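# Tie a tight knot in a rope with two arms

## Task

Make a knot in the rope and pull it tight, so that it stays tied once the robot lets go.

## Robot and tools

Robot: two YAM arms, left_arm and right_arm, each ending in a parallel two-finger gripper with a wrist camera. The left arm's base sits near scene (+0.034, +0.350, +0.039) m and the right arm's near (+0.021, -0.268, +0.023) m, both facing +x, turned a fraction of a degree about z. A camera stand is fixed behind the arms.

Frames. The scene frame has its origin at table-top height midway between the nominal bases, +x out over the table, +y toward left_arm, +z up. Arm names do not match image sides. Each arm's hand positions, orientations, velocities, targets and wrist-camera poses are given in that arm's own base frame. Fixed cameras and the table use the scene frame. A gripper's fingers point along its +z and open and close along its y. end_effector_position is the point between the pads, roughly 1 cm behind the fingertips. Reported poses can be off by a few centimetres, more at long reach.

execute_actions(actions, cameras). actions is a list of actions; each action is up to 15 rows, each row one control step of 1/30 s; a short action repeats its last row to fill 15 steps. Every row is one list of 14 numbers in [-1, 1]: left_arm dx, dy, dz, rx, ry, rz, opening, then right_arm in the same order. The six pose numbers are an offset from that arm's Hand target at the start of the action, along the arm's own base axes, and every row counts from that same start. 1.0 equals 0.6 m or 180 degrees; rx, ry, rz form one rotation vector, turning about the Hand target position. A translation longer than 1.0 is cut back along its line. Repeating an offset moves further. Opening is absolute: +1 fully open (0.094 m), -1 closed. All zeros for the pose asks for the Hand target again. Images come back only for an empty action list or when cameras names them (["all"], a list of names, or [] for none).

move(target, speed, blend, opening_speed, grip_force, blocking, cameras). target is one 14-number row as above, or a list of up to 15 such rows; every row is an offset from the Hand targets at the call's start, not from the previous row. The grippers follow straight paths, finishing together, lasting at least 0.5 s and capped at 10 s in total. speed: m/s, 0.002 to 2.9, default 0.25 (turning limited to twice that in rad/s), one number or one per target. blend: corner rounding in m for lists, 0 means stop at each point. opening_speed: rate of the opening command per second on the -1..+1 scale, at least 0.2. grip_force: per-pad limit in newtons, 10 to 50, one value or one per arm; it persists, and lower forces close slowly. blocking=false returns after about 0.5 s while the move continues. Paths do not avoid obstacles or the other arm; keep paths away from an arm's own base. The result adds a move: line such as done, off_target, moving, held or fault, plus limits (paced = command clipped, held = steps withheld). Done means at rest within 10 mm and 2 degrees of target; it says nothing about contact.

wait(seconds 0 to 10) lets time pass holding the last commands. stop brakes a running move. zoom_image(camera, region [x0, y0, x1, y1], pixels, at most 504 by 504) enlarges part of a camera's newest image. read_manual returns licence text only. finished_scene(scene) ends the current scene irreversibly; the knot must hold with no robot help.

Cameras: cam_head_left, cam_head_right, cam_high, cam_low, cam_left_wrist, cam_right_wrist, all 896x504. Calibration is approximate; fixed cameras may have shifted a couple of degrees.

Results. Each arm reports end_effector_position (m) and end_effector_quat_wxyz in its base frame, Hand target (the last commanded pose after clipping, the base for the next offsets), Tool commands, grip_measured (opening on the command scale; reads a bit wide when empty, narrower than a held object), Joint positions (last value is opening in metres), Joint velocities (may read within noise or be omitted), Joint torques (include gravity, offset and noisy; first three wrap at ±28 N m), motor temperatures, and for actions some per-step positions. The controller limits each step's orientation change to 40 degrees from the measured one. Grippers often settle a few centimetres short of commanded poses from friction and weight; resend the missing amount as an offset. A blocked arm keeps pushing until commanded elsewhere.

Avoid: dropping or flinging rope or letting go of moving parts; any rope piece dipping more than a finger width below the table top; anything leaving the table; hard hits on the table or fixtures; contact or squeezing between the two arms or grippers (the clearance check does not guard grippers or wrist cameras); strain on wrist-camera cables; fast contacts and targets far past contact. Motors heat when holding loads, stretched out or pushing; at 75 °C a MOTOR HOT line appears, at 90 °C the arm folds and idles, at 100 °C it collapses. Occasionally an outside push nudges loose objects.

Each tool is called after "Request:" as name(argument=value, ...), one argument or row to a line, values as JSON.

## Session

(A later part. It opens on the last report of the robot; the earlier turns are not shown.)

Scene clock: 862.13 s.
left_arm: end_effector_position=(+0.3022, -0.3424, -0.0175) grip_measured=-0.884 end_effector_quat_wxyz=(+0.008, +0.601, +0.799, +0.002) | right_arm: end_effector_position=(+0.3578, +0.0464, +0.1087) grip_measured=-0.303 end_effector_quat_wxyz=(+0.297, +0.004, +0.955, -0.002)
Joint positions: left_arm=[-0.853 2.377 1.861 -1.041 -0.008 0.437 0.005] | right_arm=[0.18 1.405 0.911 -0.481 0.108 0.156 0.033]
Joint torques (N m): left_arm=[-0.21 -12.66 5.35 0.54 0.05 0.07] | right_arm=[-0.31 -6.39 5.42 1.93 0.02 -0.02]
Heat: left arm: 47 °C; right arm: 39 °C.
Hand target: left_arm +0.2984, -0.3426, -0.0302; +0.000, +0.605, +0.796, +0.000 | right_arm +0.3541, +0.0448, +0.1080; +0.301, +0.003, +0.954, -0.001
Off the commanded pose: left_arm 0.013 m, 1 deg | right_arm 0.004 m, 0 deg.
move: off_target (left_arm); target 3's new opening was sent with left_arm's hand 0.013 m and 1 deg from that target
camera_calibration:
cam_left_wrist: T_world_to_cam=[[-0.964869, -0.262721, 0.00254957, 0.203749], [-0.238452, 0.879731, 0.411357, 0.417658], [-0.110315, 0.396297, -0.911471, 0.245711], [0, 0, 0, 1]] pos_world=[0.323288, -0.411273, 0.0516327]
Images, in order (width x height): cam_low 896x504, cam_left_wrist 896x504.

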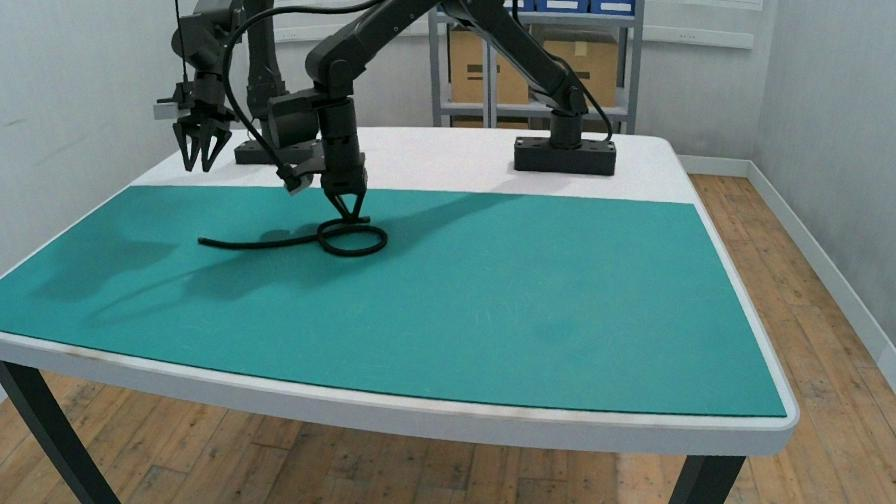

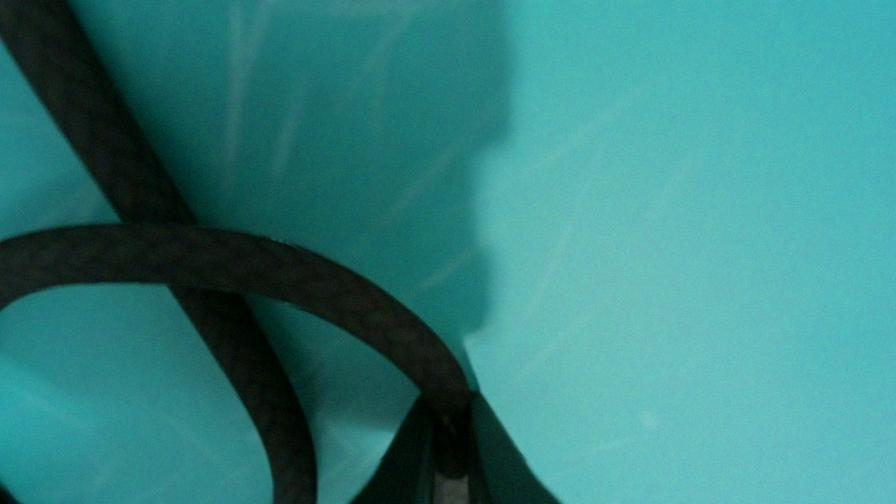

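Request:
move(
  target=[
    [-0.017,-0.023,0.03,0,0,-0.45,-0.95,0,0,0,0,0,0,-0.3],
    [-0.017,-0.023,0.03,0,0,-0.45,-0.95,0.0365,0.2987,-0.08,0.1056,0.1743,-0.3305,-0.3],
  ],
  speed=0.5,
  cameras=["cam_high","cam_low","cam_left_wrist","cam_right_wrist"],
)

Scene clock: 876.10 s.
left_arm: end_effector_position=(+0.2912, -0.3512, -0.0135) grip_measured=-0.884 end_effector_quat_wxyz=(+0.000, +0.976, +0.219, +0.010) | right_arm: end_effector_position=(+0.3595, +0.0915, +0.0928) grip_measured=-0.303 end_effector_quat_wxyz=(+0.255, +0.069, +0.964, +0.014)
Joint positions: left_arm=[-0.888 2.377 1.878 -1.064 -0.019 1.811 0.005] | right_arm=[0.328 1.537 1.012 -0.556 0.167 0.429 0.033]
Joint torques (N m): left_arm=[-0.35 -13.27 8.85 0.11 0.17 0.11] | right_arm=[-0.57 -6.61 6.37 1.51 0.13 -0.01]
Heat: left arm: 50 °C; right arm: 39 °C.
Hand target: left_arm +0.2881, -0.3563, -0.0122; +0.001, +0.977, +0.212, +0.000 | right_arm +0.3572, +0.0866, +0.0932; +0.255, +0.071, +0.964, +0.009 (not the last commanded pose)
Off the commanded pose: left_arm 0.006 m, 1 deg | right_arm 0.138 m, 61 deg.
move: held (right_arm; a check stopped the path); path passed 1 of 2 targets; limits=held
pose unreachable (right arm): on one or more control steps of this call, first in action 0 (counted from 0), this arm could not follow its commanded pose, so it was not sent that pose on those steps. It may still have moved: this result reports where it is.
cause: moving toward the commanded pose would bring a part of the arm too close to another arm (this arm's gripper housing and the left arm's wrist (the part past joint 4), along the way the arms are being sent, or toward where that arm still pushes).
camera_calibration:
cam_left_wrist: T_world_to_cam=[[-0.414951, 0.909759, 0.012441, 0.442524], [0.820034, 0.368033, 0.438288, -0.0664472], [0.394158, 0.19207, -0.898748, 0.0332728], [0, 0, 0, 1]] pos_world=[0.225, -0.384526, 0.0535214]
cam_right_wrist: T_world_to_cam=[[-0.125044, -0.990391, -0.0590756, 0.142071], [-0.983173, 0.131685, -0.126611, 0.39431], [0.133173, 0.0422496, -0.990192, 0.125499], [0, 0, 0, 1]] pos_world=[0.388727, 0.0834789, 0.182585]
Images, in order (width x height): cam_high 896x504, cam_low 896x504, cam_left_wrist 896x504, cam_right_wrist 896x504.

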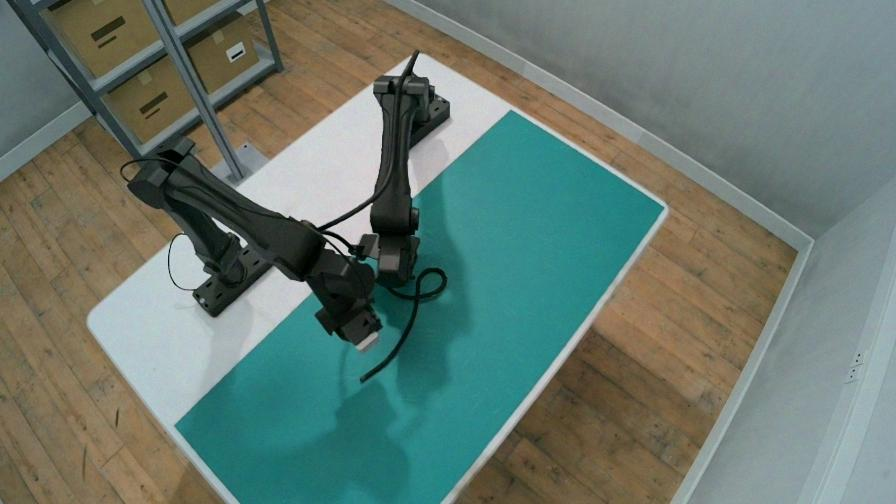

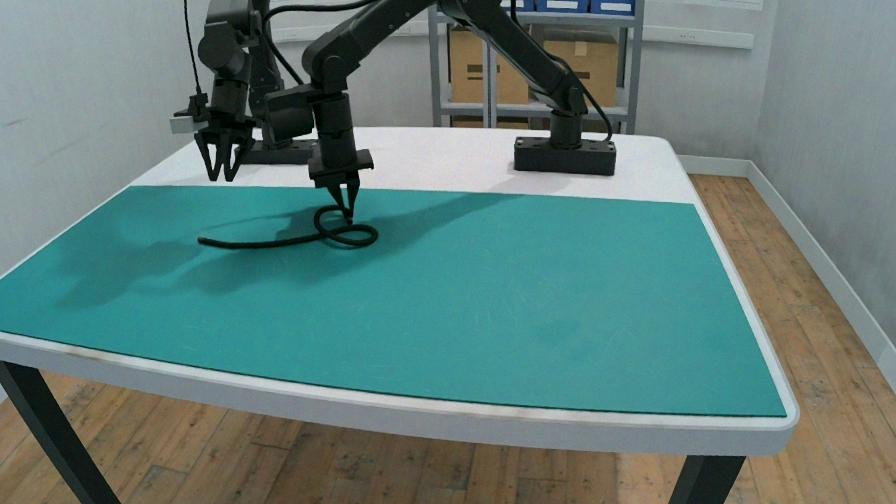

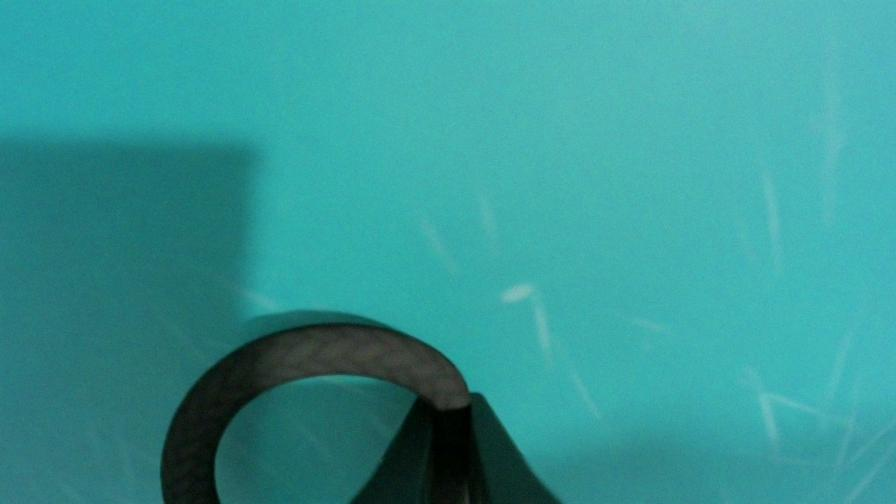

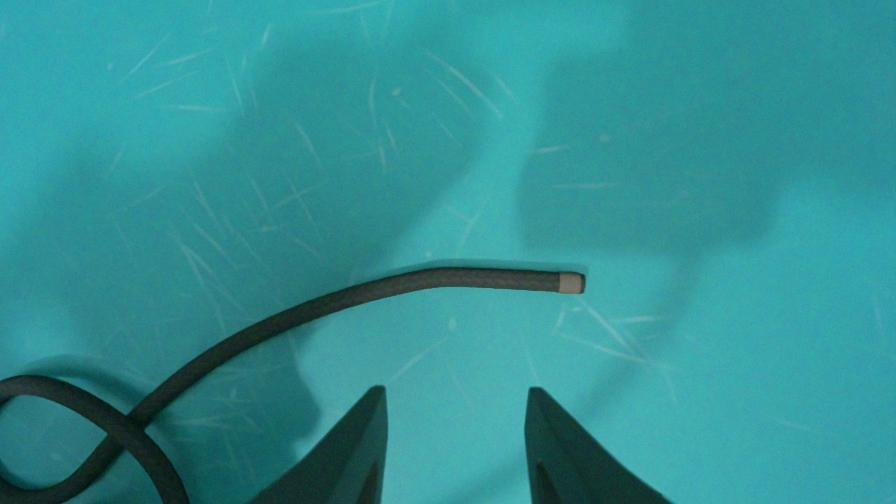

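Request:
move(
  target=[
    [0,0,0,0,0,0,-0.95,0.055,0.03,0,0.1181,0.2069,-0.2717,-0.3],
    [0,0,0,0,0,0,-0.95,0.055,0.15,-0.06,0.1181,0.2069,-0.2717,-0.3],
    [0,0,0,0,0,0,-0.95,0.0507,0.1857,-0.11,0.1181,0.2069,-0.2717,-0.3],
  ],
  speed=0.3,
  blend=[0.01,0.01,0],
  cameras=["cam_low","cam_right_wrist"],
)

Scene clock: 913.67 s.
left_arm: end_effector_position=(+0.2912, -0.3512, -0.0135) grip_measured=-0.884 end_effector_quat_wxyz=(+0.000, +0.976, +0.219, +0.010) | right_arm: end_effector_position=(+0.3843, +0.1643, +0.0659) grip_measured=-0.303 end_effector_quat_wxyz=(-0.088, +0.482, +0.870, +0.052)
Joint positions: left_arm=[-0.888 2.377 1.878 -1.064 -0.019 1.811 0.005] | right_arm=[0.315 2.203 1.888 -1.3 -0.201 1.324 0.033]
Joint torques (N m): left_arm=[-0.34 -13.27 8.84 0.11 0.18 0.11] | right_arm=[-0.05 -10.85 6.26 0.29 -0.04 0]
Heat: left arm: 52 °C; right arm: 39 °C.
Hand target: left_arm +0.2881, -0.3563, -0.0122; +0.001, +0.977, +0.212, +0.000 | right_arm +0.3836, +0.1619, +0.0687; -0.086, +0.482, +0.871, +0.050 (not the last commanded pose)
Off the commanded pose: left_arm 0.006 m, 1 deg | right_arm 0.051 m, 2 deg.
move: held (right_arm; a check stopped the path); limits=held
pose unreachable (right arm): on one or more control steps of this call, first in action 0 (counted from 0), this arm could not follow its commanded pose, so it was not sent that pose on those steps. It may still have moved: this result reports where it is.
cause: moving toward the commanded pose would bring a part of the arm too close to another arm (this arm's gripper housing and the left arm's wrist (the part past joint 4), along the way the arms are being sent, or toward where that arm still pushes).
camera_calibration:
cam_right_wrist: T_world_to_cam=[[-0.846619, -0.532185, -0.00390114, 0.414019], [-0.443775, 0.70189, 0.557147, 0.0597003], [-0.293767, 0.473423, -0.830404, 0.175203], [0, 0, 0, 1]] pos_world=[0.428479, 0.0954865, 0.113842]
Images, in order (width x height): cam_low 896x504, cam_right_wrist 896x504.

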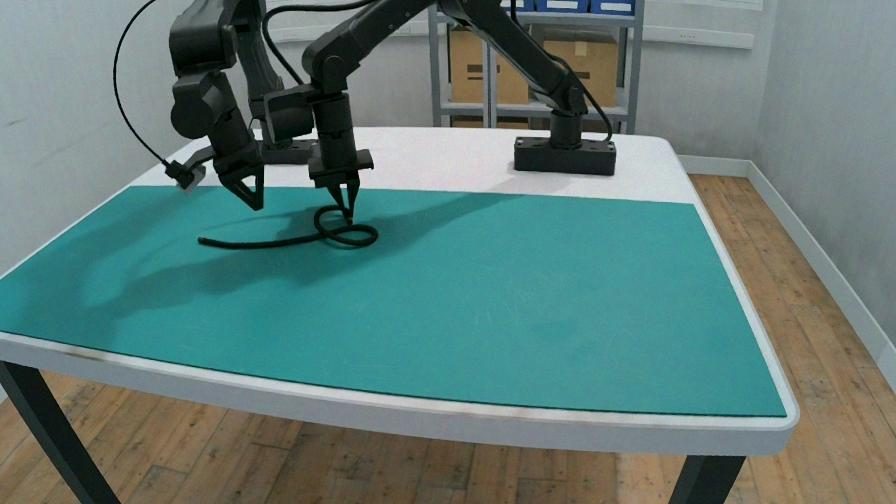

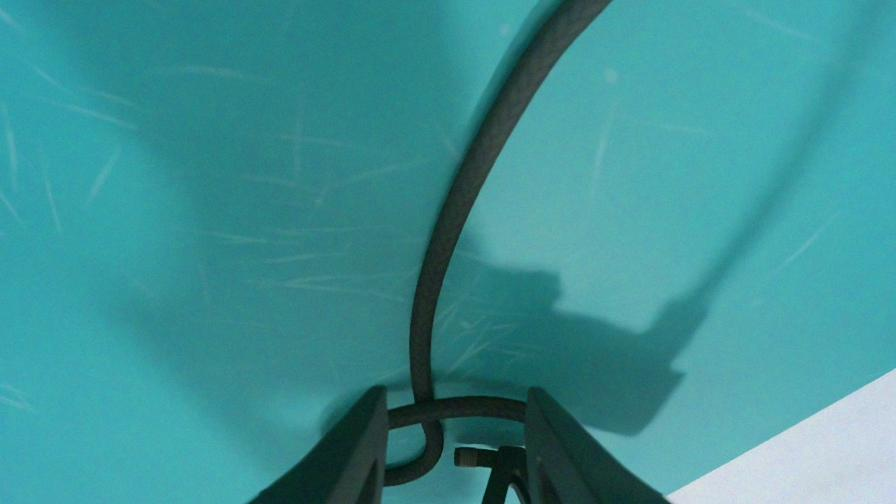

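Request:
move(
  target=[
    [0,0,0,0,0,0,-0.95,0,0,-0.08,0,0,-0.12,-0.3],
    [0,0,0,0,0,0,-0.95,0,0,-0.132,0,0,-0.12,-0.3],
  ],
  speed=0.15,
  blend=[0.01,0],
  cameras=["cam_low","cam_right_wrist"],
)

Scene clock: 933.80 s.
left_arm: end_effector_position=(+0.2912, -0.3512, -0.0135) grip_measured=-0.884 end_effector_quat_wxyz=(+0.000, +0.976, +0.219, +0.010) | right_arm: end_effector_position=(+0.3797, +0.1629, -0.0056) grip_measured=-0.303 end_effector_quat_wxyz=(-0.083, +0.633, +0.767, +0.057)
Joint positions: left_arm=[-0.888 2.377 1.878 -1.064 -0.019 1.811 0.005] | right_arm=[0.315 2.197 1.586 -0.953 -0.201 1.696 0.033]
Joint torques (N m): left_arm=[-0.32 -13.27 8.84 0.11 0.18 0.1] | right_arm=[-0.24 -10.22 4.49 0.98 -0.06 0.1]
Heat: left arm: 53 °C; right arm: 42 °C.
Hand target: left_arm +0.2881, -0.3563, -0.0122; +0.001, +0.977, +0.212, +0.000 | right_arm +0.3836, +0.1620, -0.0104; -0.075, +0.636, +0.765, +0.065
Off the commanded pose: left_arm 0.006 m, 1 deg | right_arm 0.006 m, 1 deg.
move: done
camera_calibration:
cam_right_wrist: T_world_to_cam=[[-0.980603, -0.195119, 0.0186302, 0.405315], [-0.152429, 0.81889, 0.553339, -0.0312774], [-0.123223, 0.539766, -0.832748, 0.0394932], [0, 0, 0, 1]] pos_world=[0.397552, 0.0833805, 0.0426438]
Images, in order (width x height): cam_low 896x504, cam_right_wrist 896x504.

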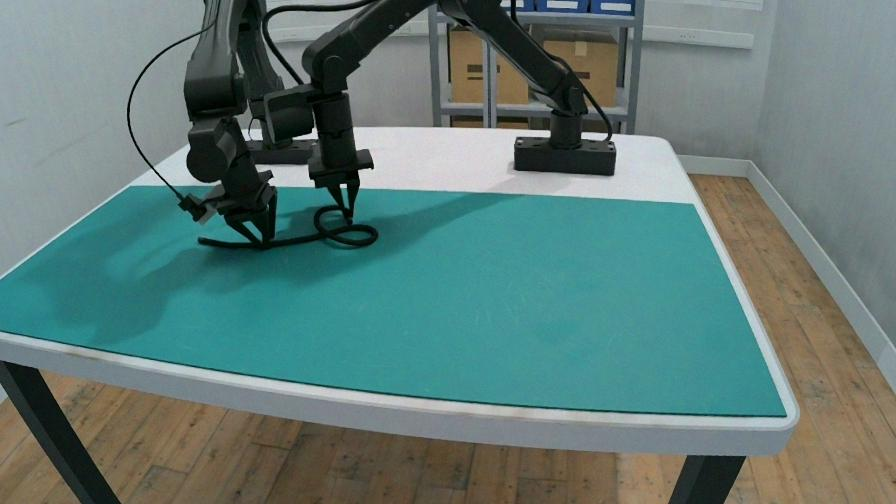

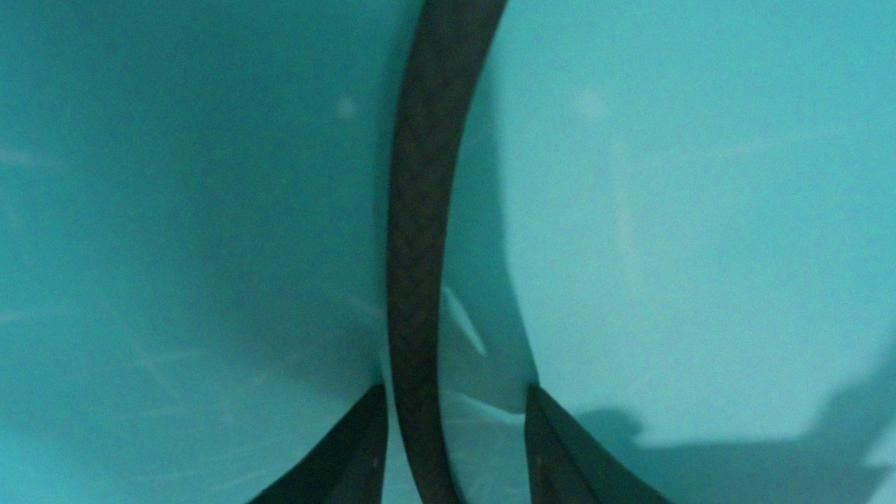

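Request:
move(
  target=[
    [0,0,0,0,0,0,-0.95,0.01,0,0,0,0,0,-0.3],
    [0,0,0,0,0,0,-0.95,0.01,0,0,0,0,0,-0.95],
    [0,0,0,0,0,0,-0.95,0.01,0,0.09,0.166,0.017,0,-0.95],
  ],
  speed=0.12,
  opening_speed=1.5,
  cameras=["cam_high","cam_low","cam_left_wrist","cam_right_wrist"],
)

Scene clock: 944.40 s.
left_arm: end_effector_position=(+0.2912, -0.3512, -0.0135) grip_measured=-0.884 end_effector_quat_wxyz=(+0.000, +0.976, +0.219, +0.010) | right_arm: end_effector_position=(+0.3921, +0.1632, +0.0345) grip_measured=-0.849 end_effector_quat_wxyz=(-0.253, +0.598, +0.722, +0.239)
Joint positions: left_arm=[-0.888 2.377 1.878 -1.064 -0.019 1.811 0.005] | right_arm=[0.111 2.197 1.586 -0.969 -0.712 1.491 0.007]
Joint torques (N m): left_arm=[-0.36 -13.27 8.85 0.11 0.17 0.11] | right_arm=[-0.47 -11.66 5.97 0.26 -0.41 0.01]
Heat: left arm: 53 °C; right arm: 43 °C.
Hand target: left_arm +0.2881, -0.3563, -0.0122; +0.001, +0.977, +0.212, +0.000 | right_arm +0.3897, +0.1619, +0.0436; -0.256, +0.597, +0.720, +0.243
Off the commanded pose: left_arm 0.006 m, 1 deg | right_arm 0.009 m, 1 deg.
move: done; target 2's new opening was sent with right_arm's hand 0.011 m and 1 deg from that target
camera_calibration:
cam_left_wrist: T_world_to_cam=[[-0.414951, 0.909759, 0.012441, 0.442524], [0.820034, 0.368033, 0.438288, -0.0664472], [0.394158, 0.19207, -0.898748, 0.0332728], [0, 0, 0, 1]] pos_world=[0.225, -0.384526, 0.0535214]
cam_right_wrist: T_world_to_cam=[[-0.983696, -0.174403, -0.0438895, 0.416723], [-0.118277, 0.443549, 0.888412, -0.0155417], [-0.135474, 0.879118, -0.456945, 0.010789], [0, 0, 0, 1]] pos_world=[0.409552, 0.0700864, 0.0370272]
Images, in order (width x height): cam_high 896x504, cam_low 896x504, cam_left_wrist 896x504, cam_right_wrist 896x504.

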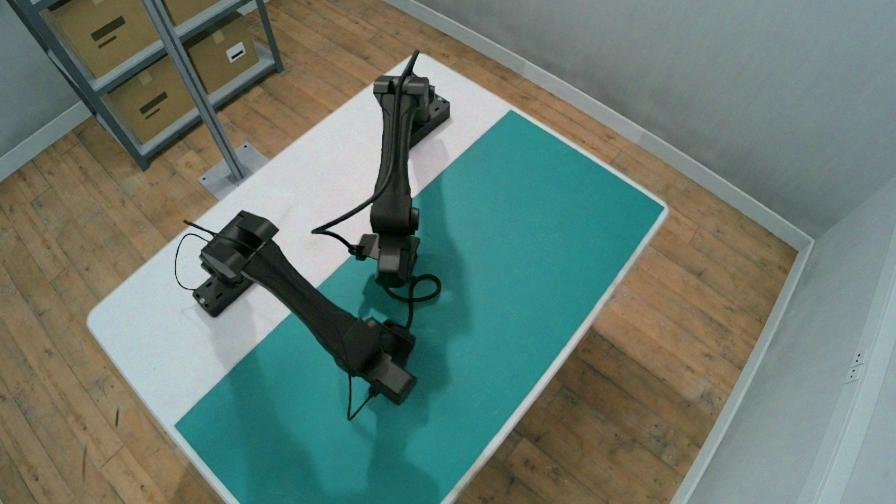

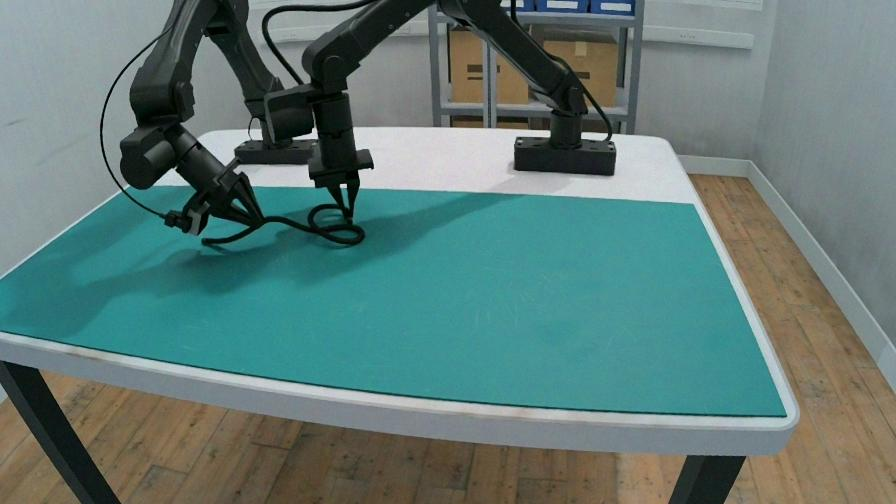

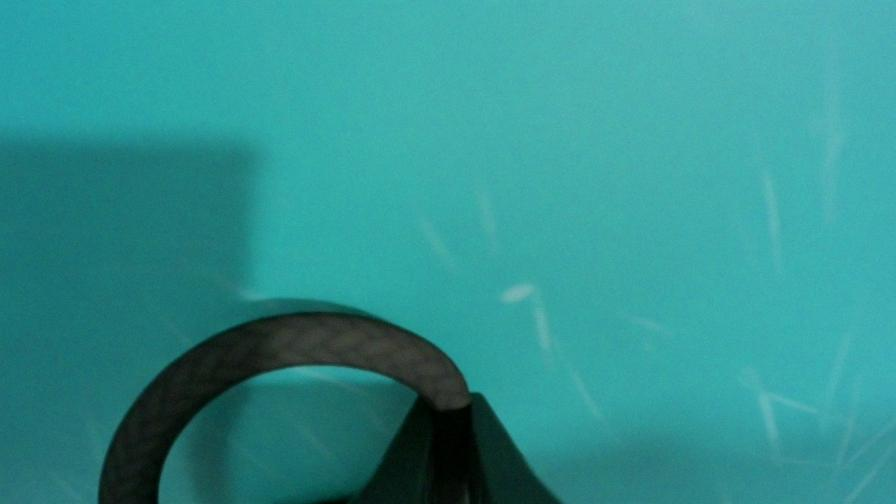

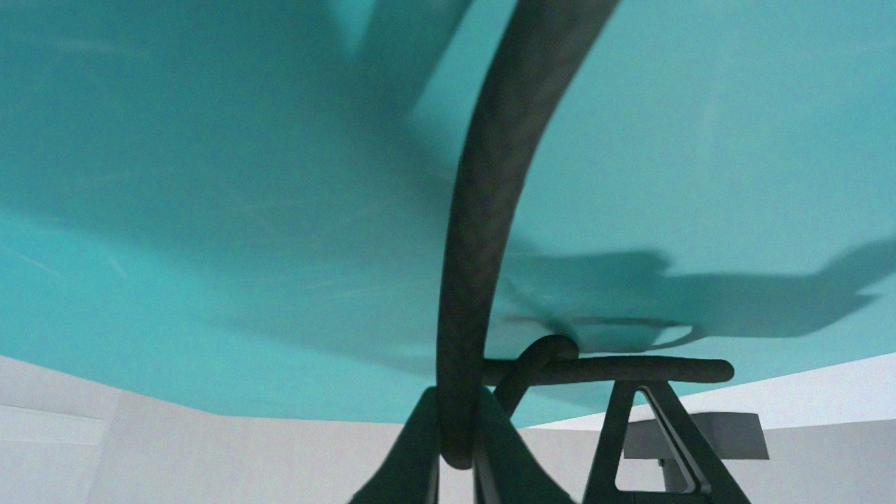

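Request:
zoom_image(
  camera="cam_low",
  region=[180, 150, 432, 290],
)

Request:
zoom_image(
  camera="cam_right_wrist",
  region=[400, 240, 800, 480],
)

Scaled by 2.000.

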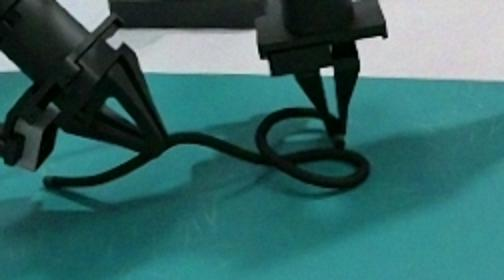

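Scaled by 1.260.

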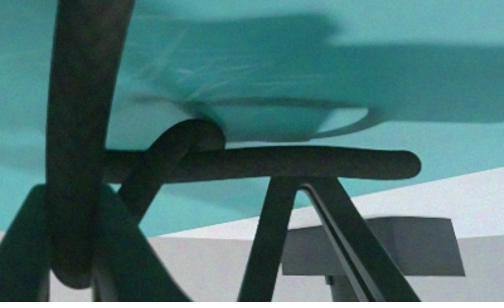

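Request:
move(
  target=[-0.013,-0.008,-0.025,0,0,0,-0.95,-0.01,0.02,0.08,0.07,0.007,0,-0.95],
  speed=0.12,
  cameras=["cam_low","cam_left_wrist","cam_right_wrist"],
)

Request:
zoom_image(
  camera="cam_low",
  region=[180, 150, 432, 290],
)

Scene clock: 968.80 s.
left_arm: end_effector_position=(+0.2869, -0.3601, -0.0135) grip_measured=-0.884 end_effector_quat_wxyz=(+0.007, +0.977, +0.214, +0.014) | right_arm: end_effector_position=(+0.3768, +0.1751, +0.0694) grip_measured=-0.849 end_effector_quat_wxyz=(-0.339, +0.576, +0.683, +0.294)
Joint positions: left_arm=[-0.907 2.377 1.878 -1.047 -0.019 1.802 0.005] | right_arm=[0.078 2.182 1.586 -1.079 -0.927 1.426 0.007]
Joint torques (N m): left_arm=[-0.36 -12.23 5.94 0.47 0.17 0] | right_arm=[-0.62 -12.57 8.17 0.06 -0.58 -0.02]
Motor temperatures (°C): left_arm=[29 53 36 31 31 31 32] | right_arm=[30 45 38 33 30 31 31]
Heat: left arm: 53 °C; right arm: 45 °C.
Hand target: left_arm +0.2803, -0.3611, -0.0272; +0.001, +0.977, +0.212, +0.000 | right_arm +0.3837, +0.1740, +0.0915; -0.328, +0.568, +0.686, +0.314
Off the commanded pose: left_arm 0.015 m, 2 deg | right_arm 0.023 m, 3 deg.
move: off_target (left_arm, right_arm)
camera_calibration:
cam_left_wrist: T_world_to_cam=[[-0.405556, 0.914061, -0.00398512, 0.447527], [0.819244, 0.365414, 0.441942, -0.0602835], [0.405418, 0.175967, -0.897035, 0.0276699], [0, 0, 0, 1]] pos_world=[0.219666, -0.391907, 0.0532461]
cam_right_wrist: T_world_to_cam=[[-0.985805, -0.167375, -0.0132179, 0.402647], [-0.0546575, 0.245488, 0.967857, -0.0483569], [-0.15875, 0.954841, -0.251152, -0.00464544], [0, 0, 0, 1]] pos_world=[0.393551, 0.0836998, 0.050958]
Images, in order (width x height): cam_low 896x504, cam_left_wrist 896x504, cam_right_wrist 896x504.

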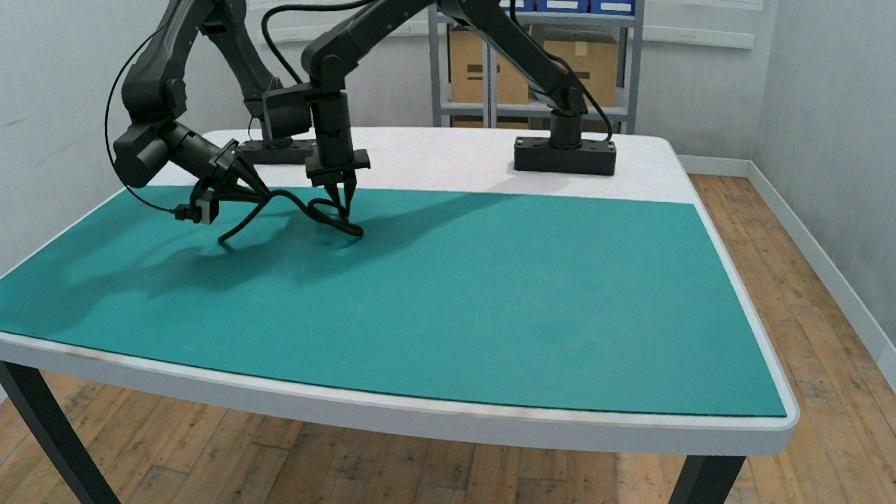

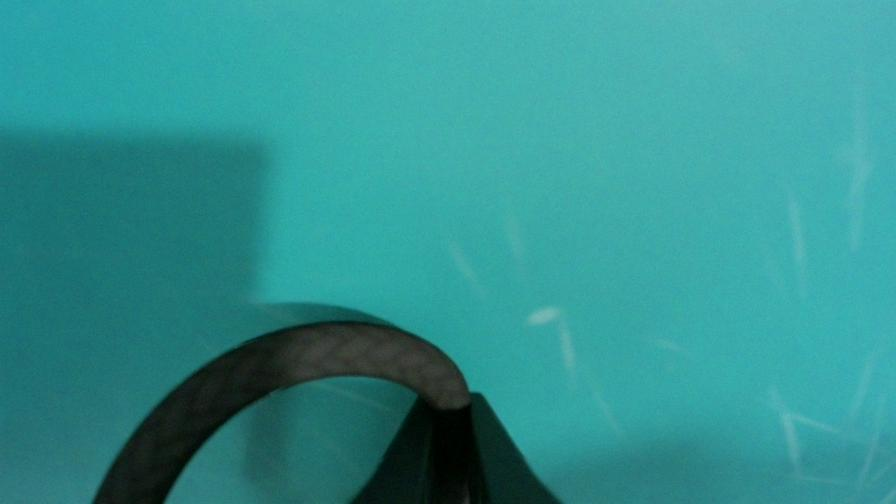

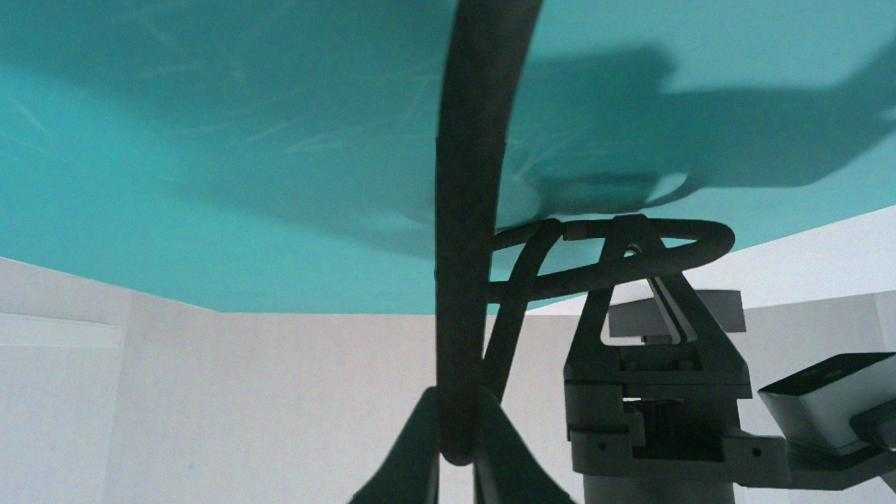

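Scaled by 2.000.

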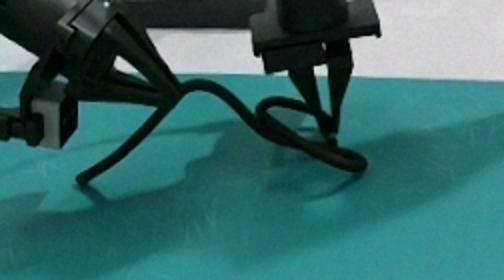

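Request:
move(
  target=[
    [-0.006,-0.03,-0.012,0,0,0,-0.95,0,0,0.02,0,0,0,-0.95],
    [0.05,-0.025,-0.012,0,0,0,-0.95,0,0,0.02,0,0,0,-0.95],
  ],
  speed=0.1,
  cameras=["cam_low","cam_left_wrist","cam_right_wrist"],
)

Request:
zoom_image(
  camera="cam_low",
  region=[180, 150, 432, 290],
)

Scene clock: 983.00 s.
left_arm: end_effector_position=(+0.2870, -0.3641, -0.0175) grip_measured=-0.884 end_effector_quat_wxyz=(-0.016, +0.976, +0.217, +0.007) | right_arm: end_effector_position=(+0.3782, +0.1754, +0.0826) grip_measured=-0.849 end_effector_quat_wxyz=(-0.338, +0.575, +0.684, +0.296)
Joint positions: left_arm=[-0.916 2.449 1.991 -1.136 -0.027 1.787 0.005] | right_arm=[0.078 2.168 1.618 -1.121 -0.929 1.425 0.007]
Joint torques (N m): left_arm=[0.06 -14.93 6.3 0.35 -0.02 0.01] | right_arm=[-0.62 -12.44 8.03 0.04 -0.53 0]
Heat: left arm: 52 °C; right arm: 44 °C.
Hand target: left_arm +0.2875, -0.3650, -0.0178; -0.013, +0.976, +0.217, +0.008 (not the last commanded pose) | right_arm +0.3836, +0.1740, +0.1034; -0.329, +0.568, +0.686, +0.314
Off the commanded pose: left_arm 0.031 m, 2 deg | right_arm 0.022 m, 3 deg.
move: held (left_arm; a check stopped the path), off_target (right_arm; braked when a check withheld steps of left_arm); path passed 1 of 2 targets; limits=held
pose unreachable (left arm): on one or more control steps of this call, first in action 0 (counted from 0), this arm could not follow its commanded pose, so it was not sent that pose on those steps. It may still have moved: this result reports where it is.
cause: moving toward the commanded pose would bring a part of the arm too close to another arm (this arm's wrist (the part past joint 4) and the right arm's fingers, at the place that arm is still heading or pushing toward).
camera_calibration:
cam_left_wrist: T_world_to_cam=[[-0.41103, 0.910562, 0.0439378, 0.452367], [0.826765, 0.35203, 0.438788, -0.0642385], [0.384076, 0.216681, -0.897516, 0.0456397], [0, 0, 0, 1]] pos_world=[0.221518, -0.399184, 0.0492734]
cam_right_wrist: T_world_to_cam=[[-0.985737, -0.167384, -0.0174696, 0.404594], [-0.0585325, 0.243664, 0.968092, -0.0593599], [-0.157786, 0.955306, -0.249986, -0.00189748], [0, 0, 0, 1]] pos_world=[0.395049, 0.0839991, 0.0640596]
Images, in order (width x height): cam_low 896x504, cam_left_wrist 896x504, cam_right_wrist 896x504.

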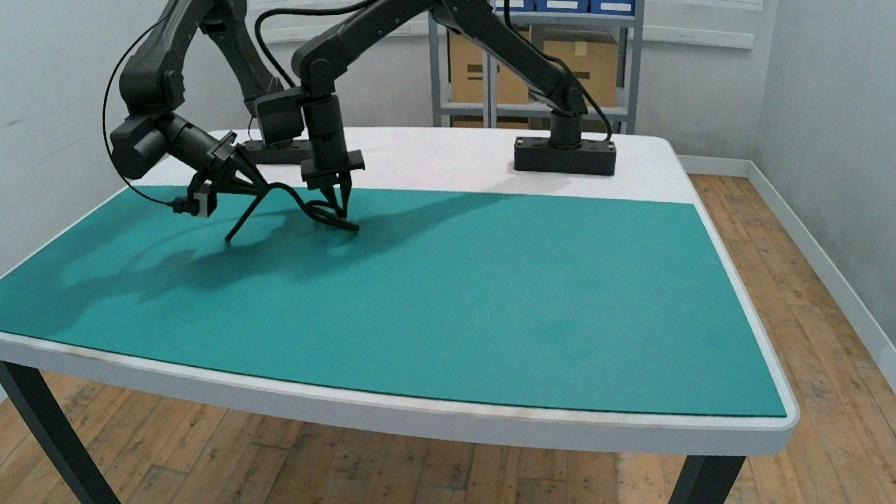

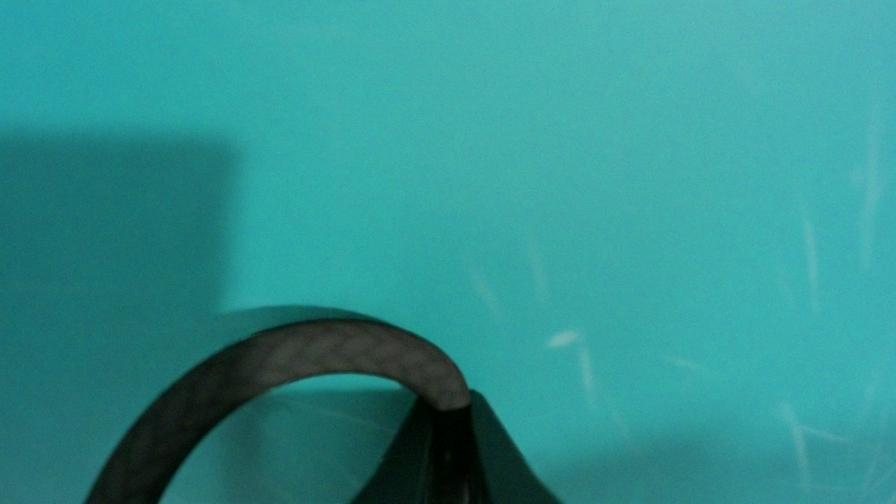

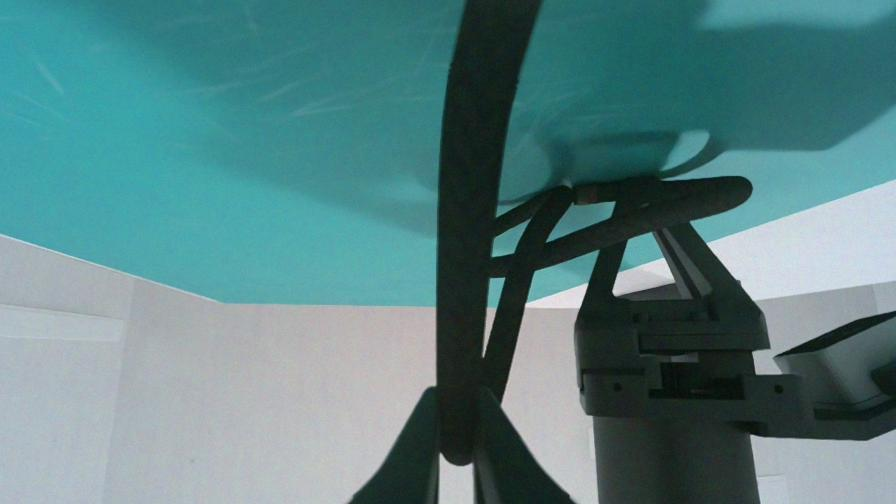

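Scaled by 2.000.

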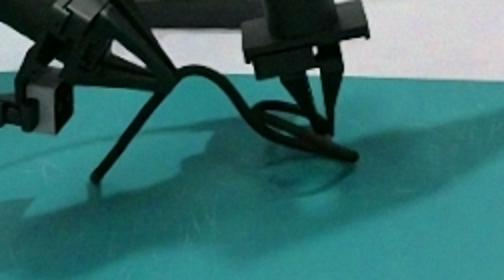

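Request:
execute_actions(
  actions=[],
)

Scene clock: 1027.77 s.
left_arm: end_effector_position=(+0.2870, -0.3641, -0.0175) grip_measured=-0.884 end_effector_quat_wxyz=(-0.016, +0.976, +0.217, +0.007) | right_arm: end_effector_position=(+0.3782, +0.1754, +0.0826) grip_measured=-0.849 end_effector_quat_wxyz=(-0.338, +0.575, +0.684, +0.296)
Joint positions: left_arm=[-0.916 2.449 1.991 -1.136 -0.027 1.787 0.005] | right_arm=[0.078 2.168 1.618 -1.121 -0.929 1.425 0.007]
Joint velocities: within noise
Joint torques (N m): left_arm=[0.06 -14.94 6.31 0.34 -0.03 0.01] | right_arm=[-0.61 -12.44 8.03 0.04 -0.53 0]
Motor temperatures (°C): left_arm=[29 56 36 31 31 31 32] | right_arm=[30 47 41 32 30 31 32]
Heat: left arm: 56 °C; right arm: 47 °C.
Hand target: left_arm +0.2875, -0.3650, -0.0178; -0.013, +0.976, +0.217, +0.008 (not the last commanded pose) | right_arm +0.3836, +0.1740, +0.1034; -0.328, +0.568, +0.686, +0.314
Tool commands: left_gripper/opening=-0.95 right_gripper/opening=-0.95
Off the commanded pose: left_arm 0.031 m, 2 deg | right_arm 0.022 m, 3 deg.
camera_calibration:
cam_left_wrist: T_world_to_cam=[[-0.41103, 0.910562, 0.0439378, 0.452367], [0.826765, 0.35203, 0.438788, -0.0642385], [0.384076, 0.216681, -0.897516, 0.0456397], [0, 0, 0, 1]] pos_world=[0.221518, -0.399184, 0.0492734]
cam_right_wrist: T_world_to_cam=[[-0.985737, -0.167384, -0.0174696, 0.404594], [-0.0585325, 0.243664, 0.968092, -0.0593599], [-0.157786, 0.955306, -0.249986, -0.00189748], [0, 0, 0, 1]] pos_world=[0.395049, 0.0839991, 0.0640596]

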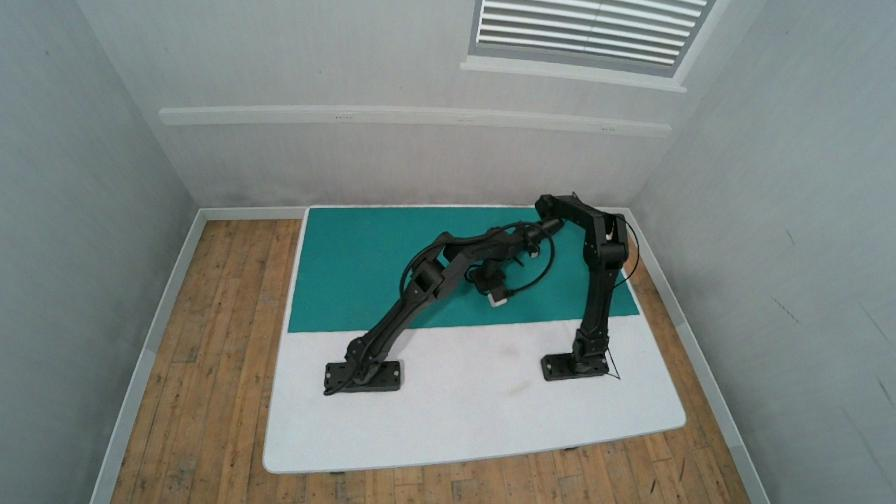

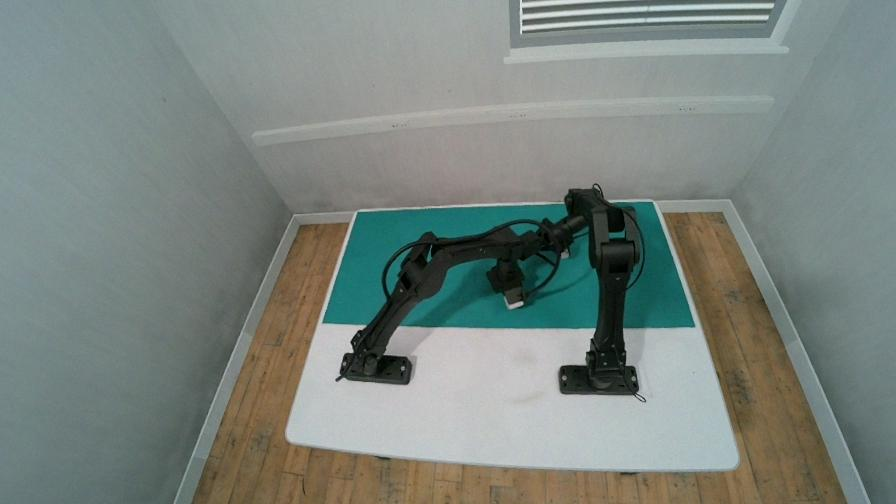

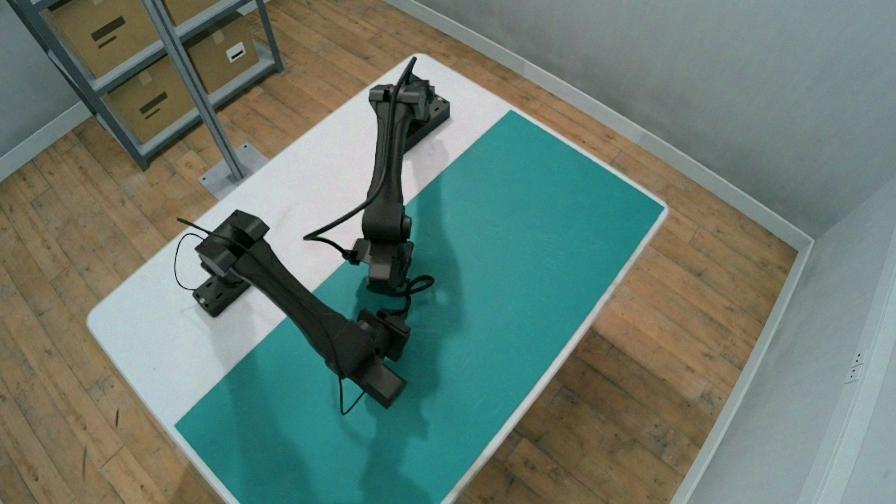

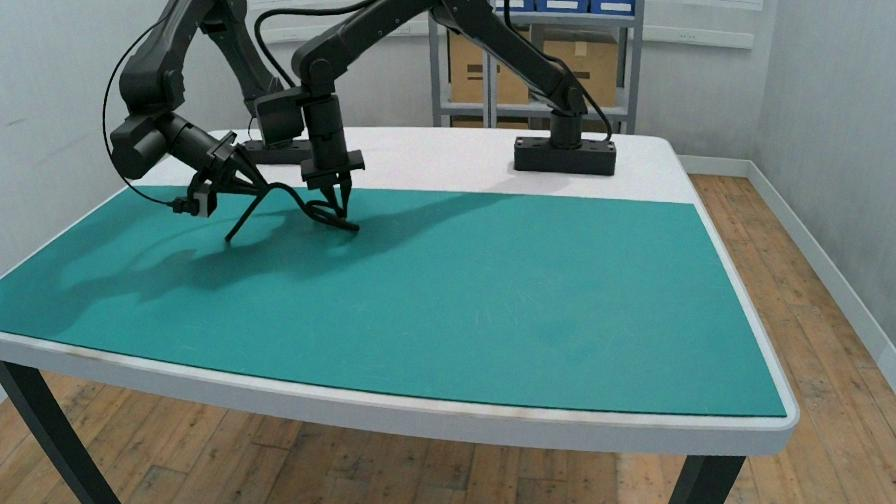

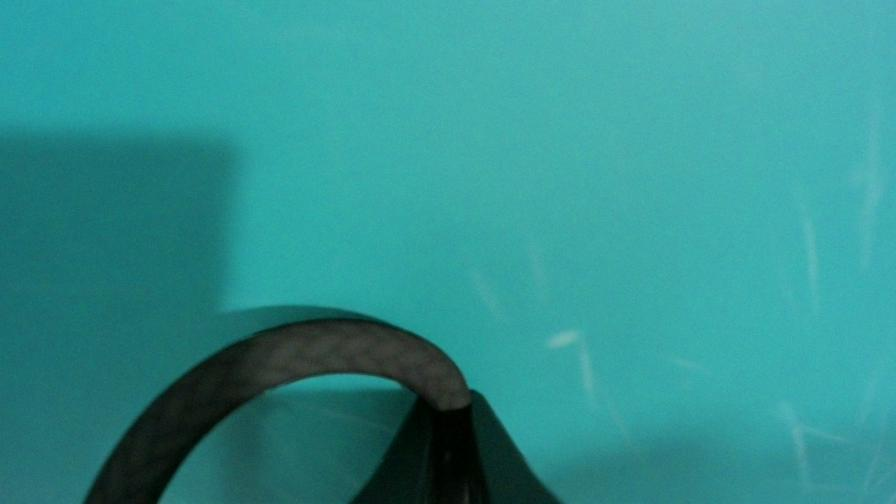

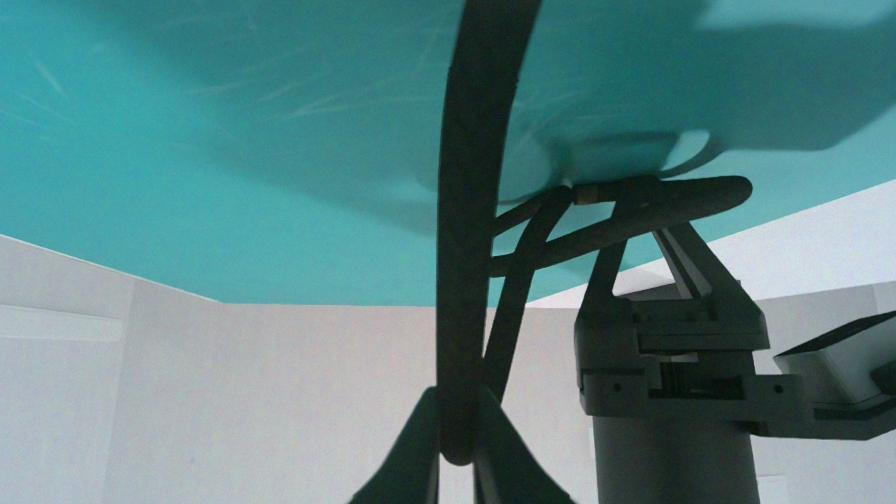

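Request:
zoom_image(
  camera="cam_low",
  region=[180, 140, 400, 264],
)

Request:
zoom_image(
  camera="cam_right_wrist",
  region=[400, 100, 820, 336],
)

Request:
zoom_image(
  camera="cam_head_right",
  region=[460, 200, 620, 320],
)

Scaled by 2.291.

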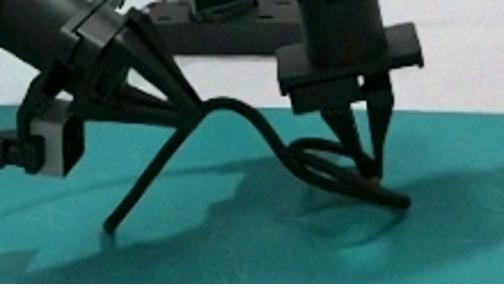

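Scaled by 1.200.

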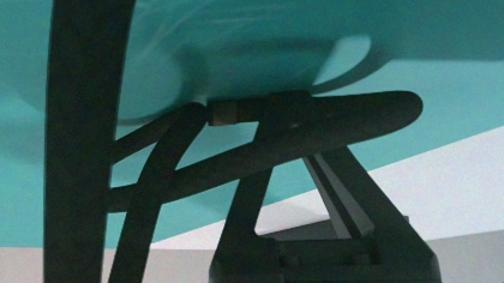

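Scaled by 3.150.

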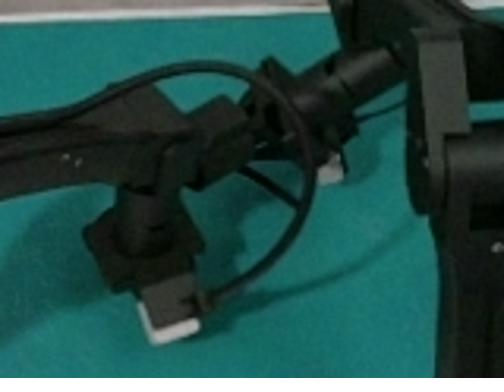

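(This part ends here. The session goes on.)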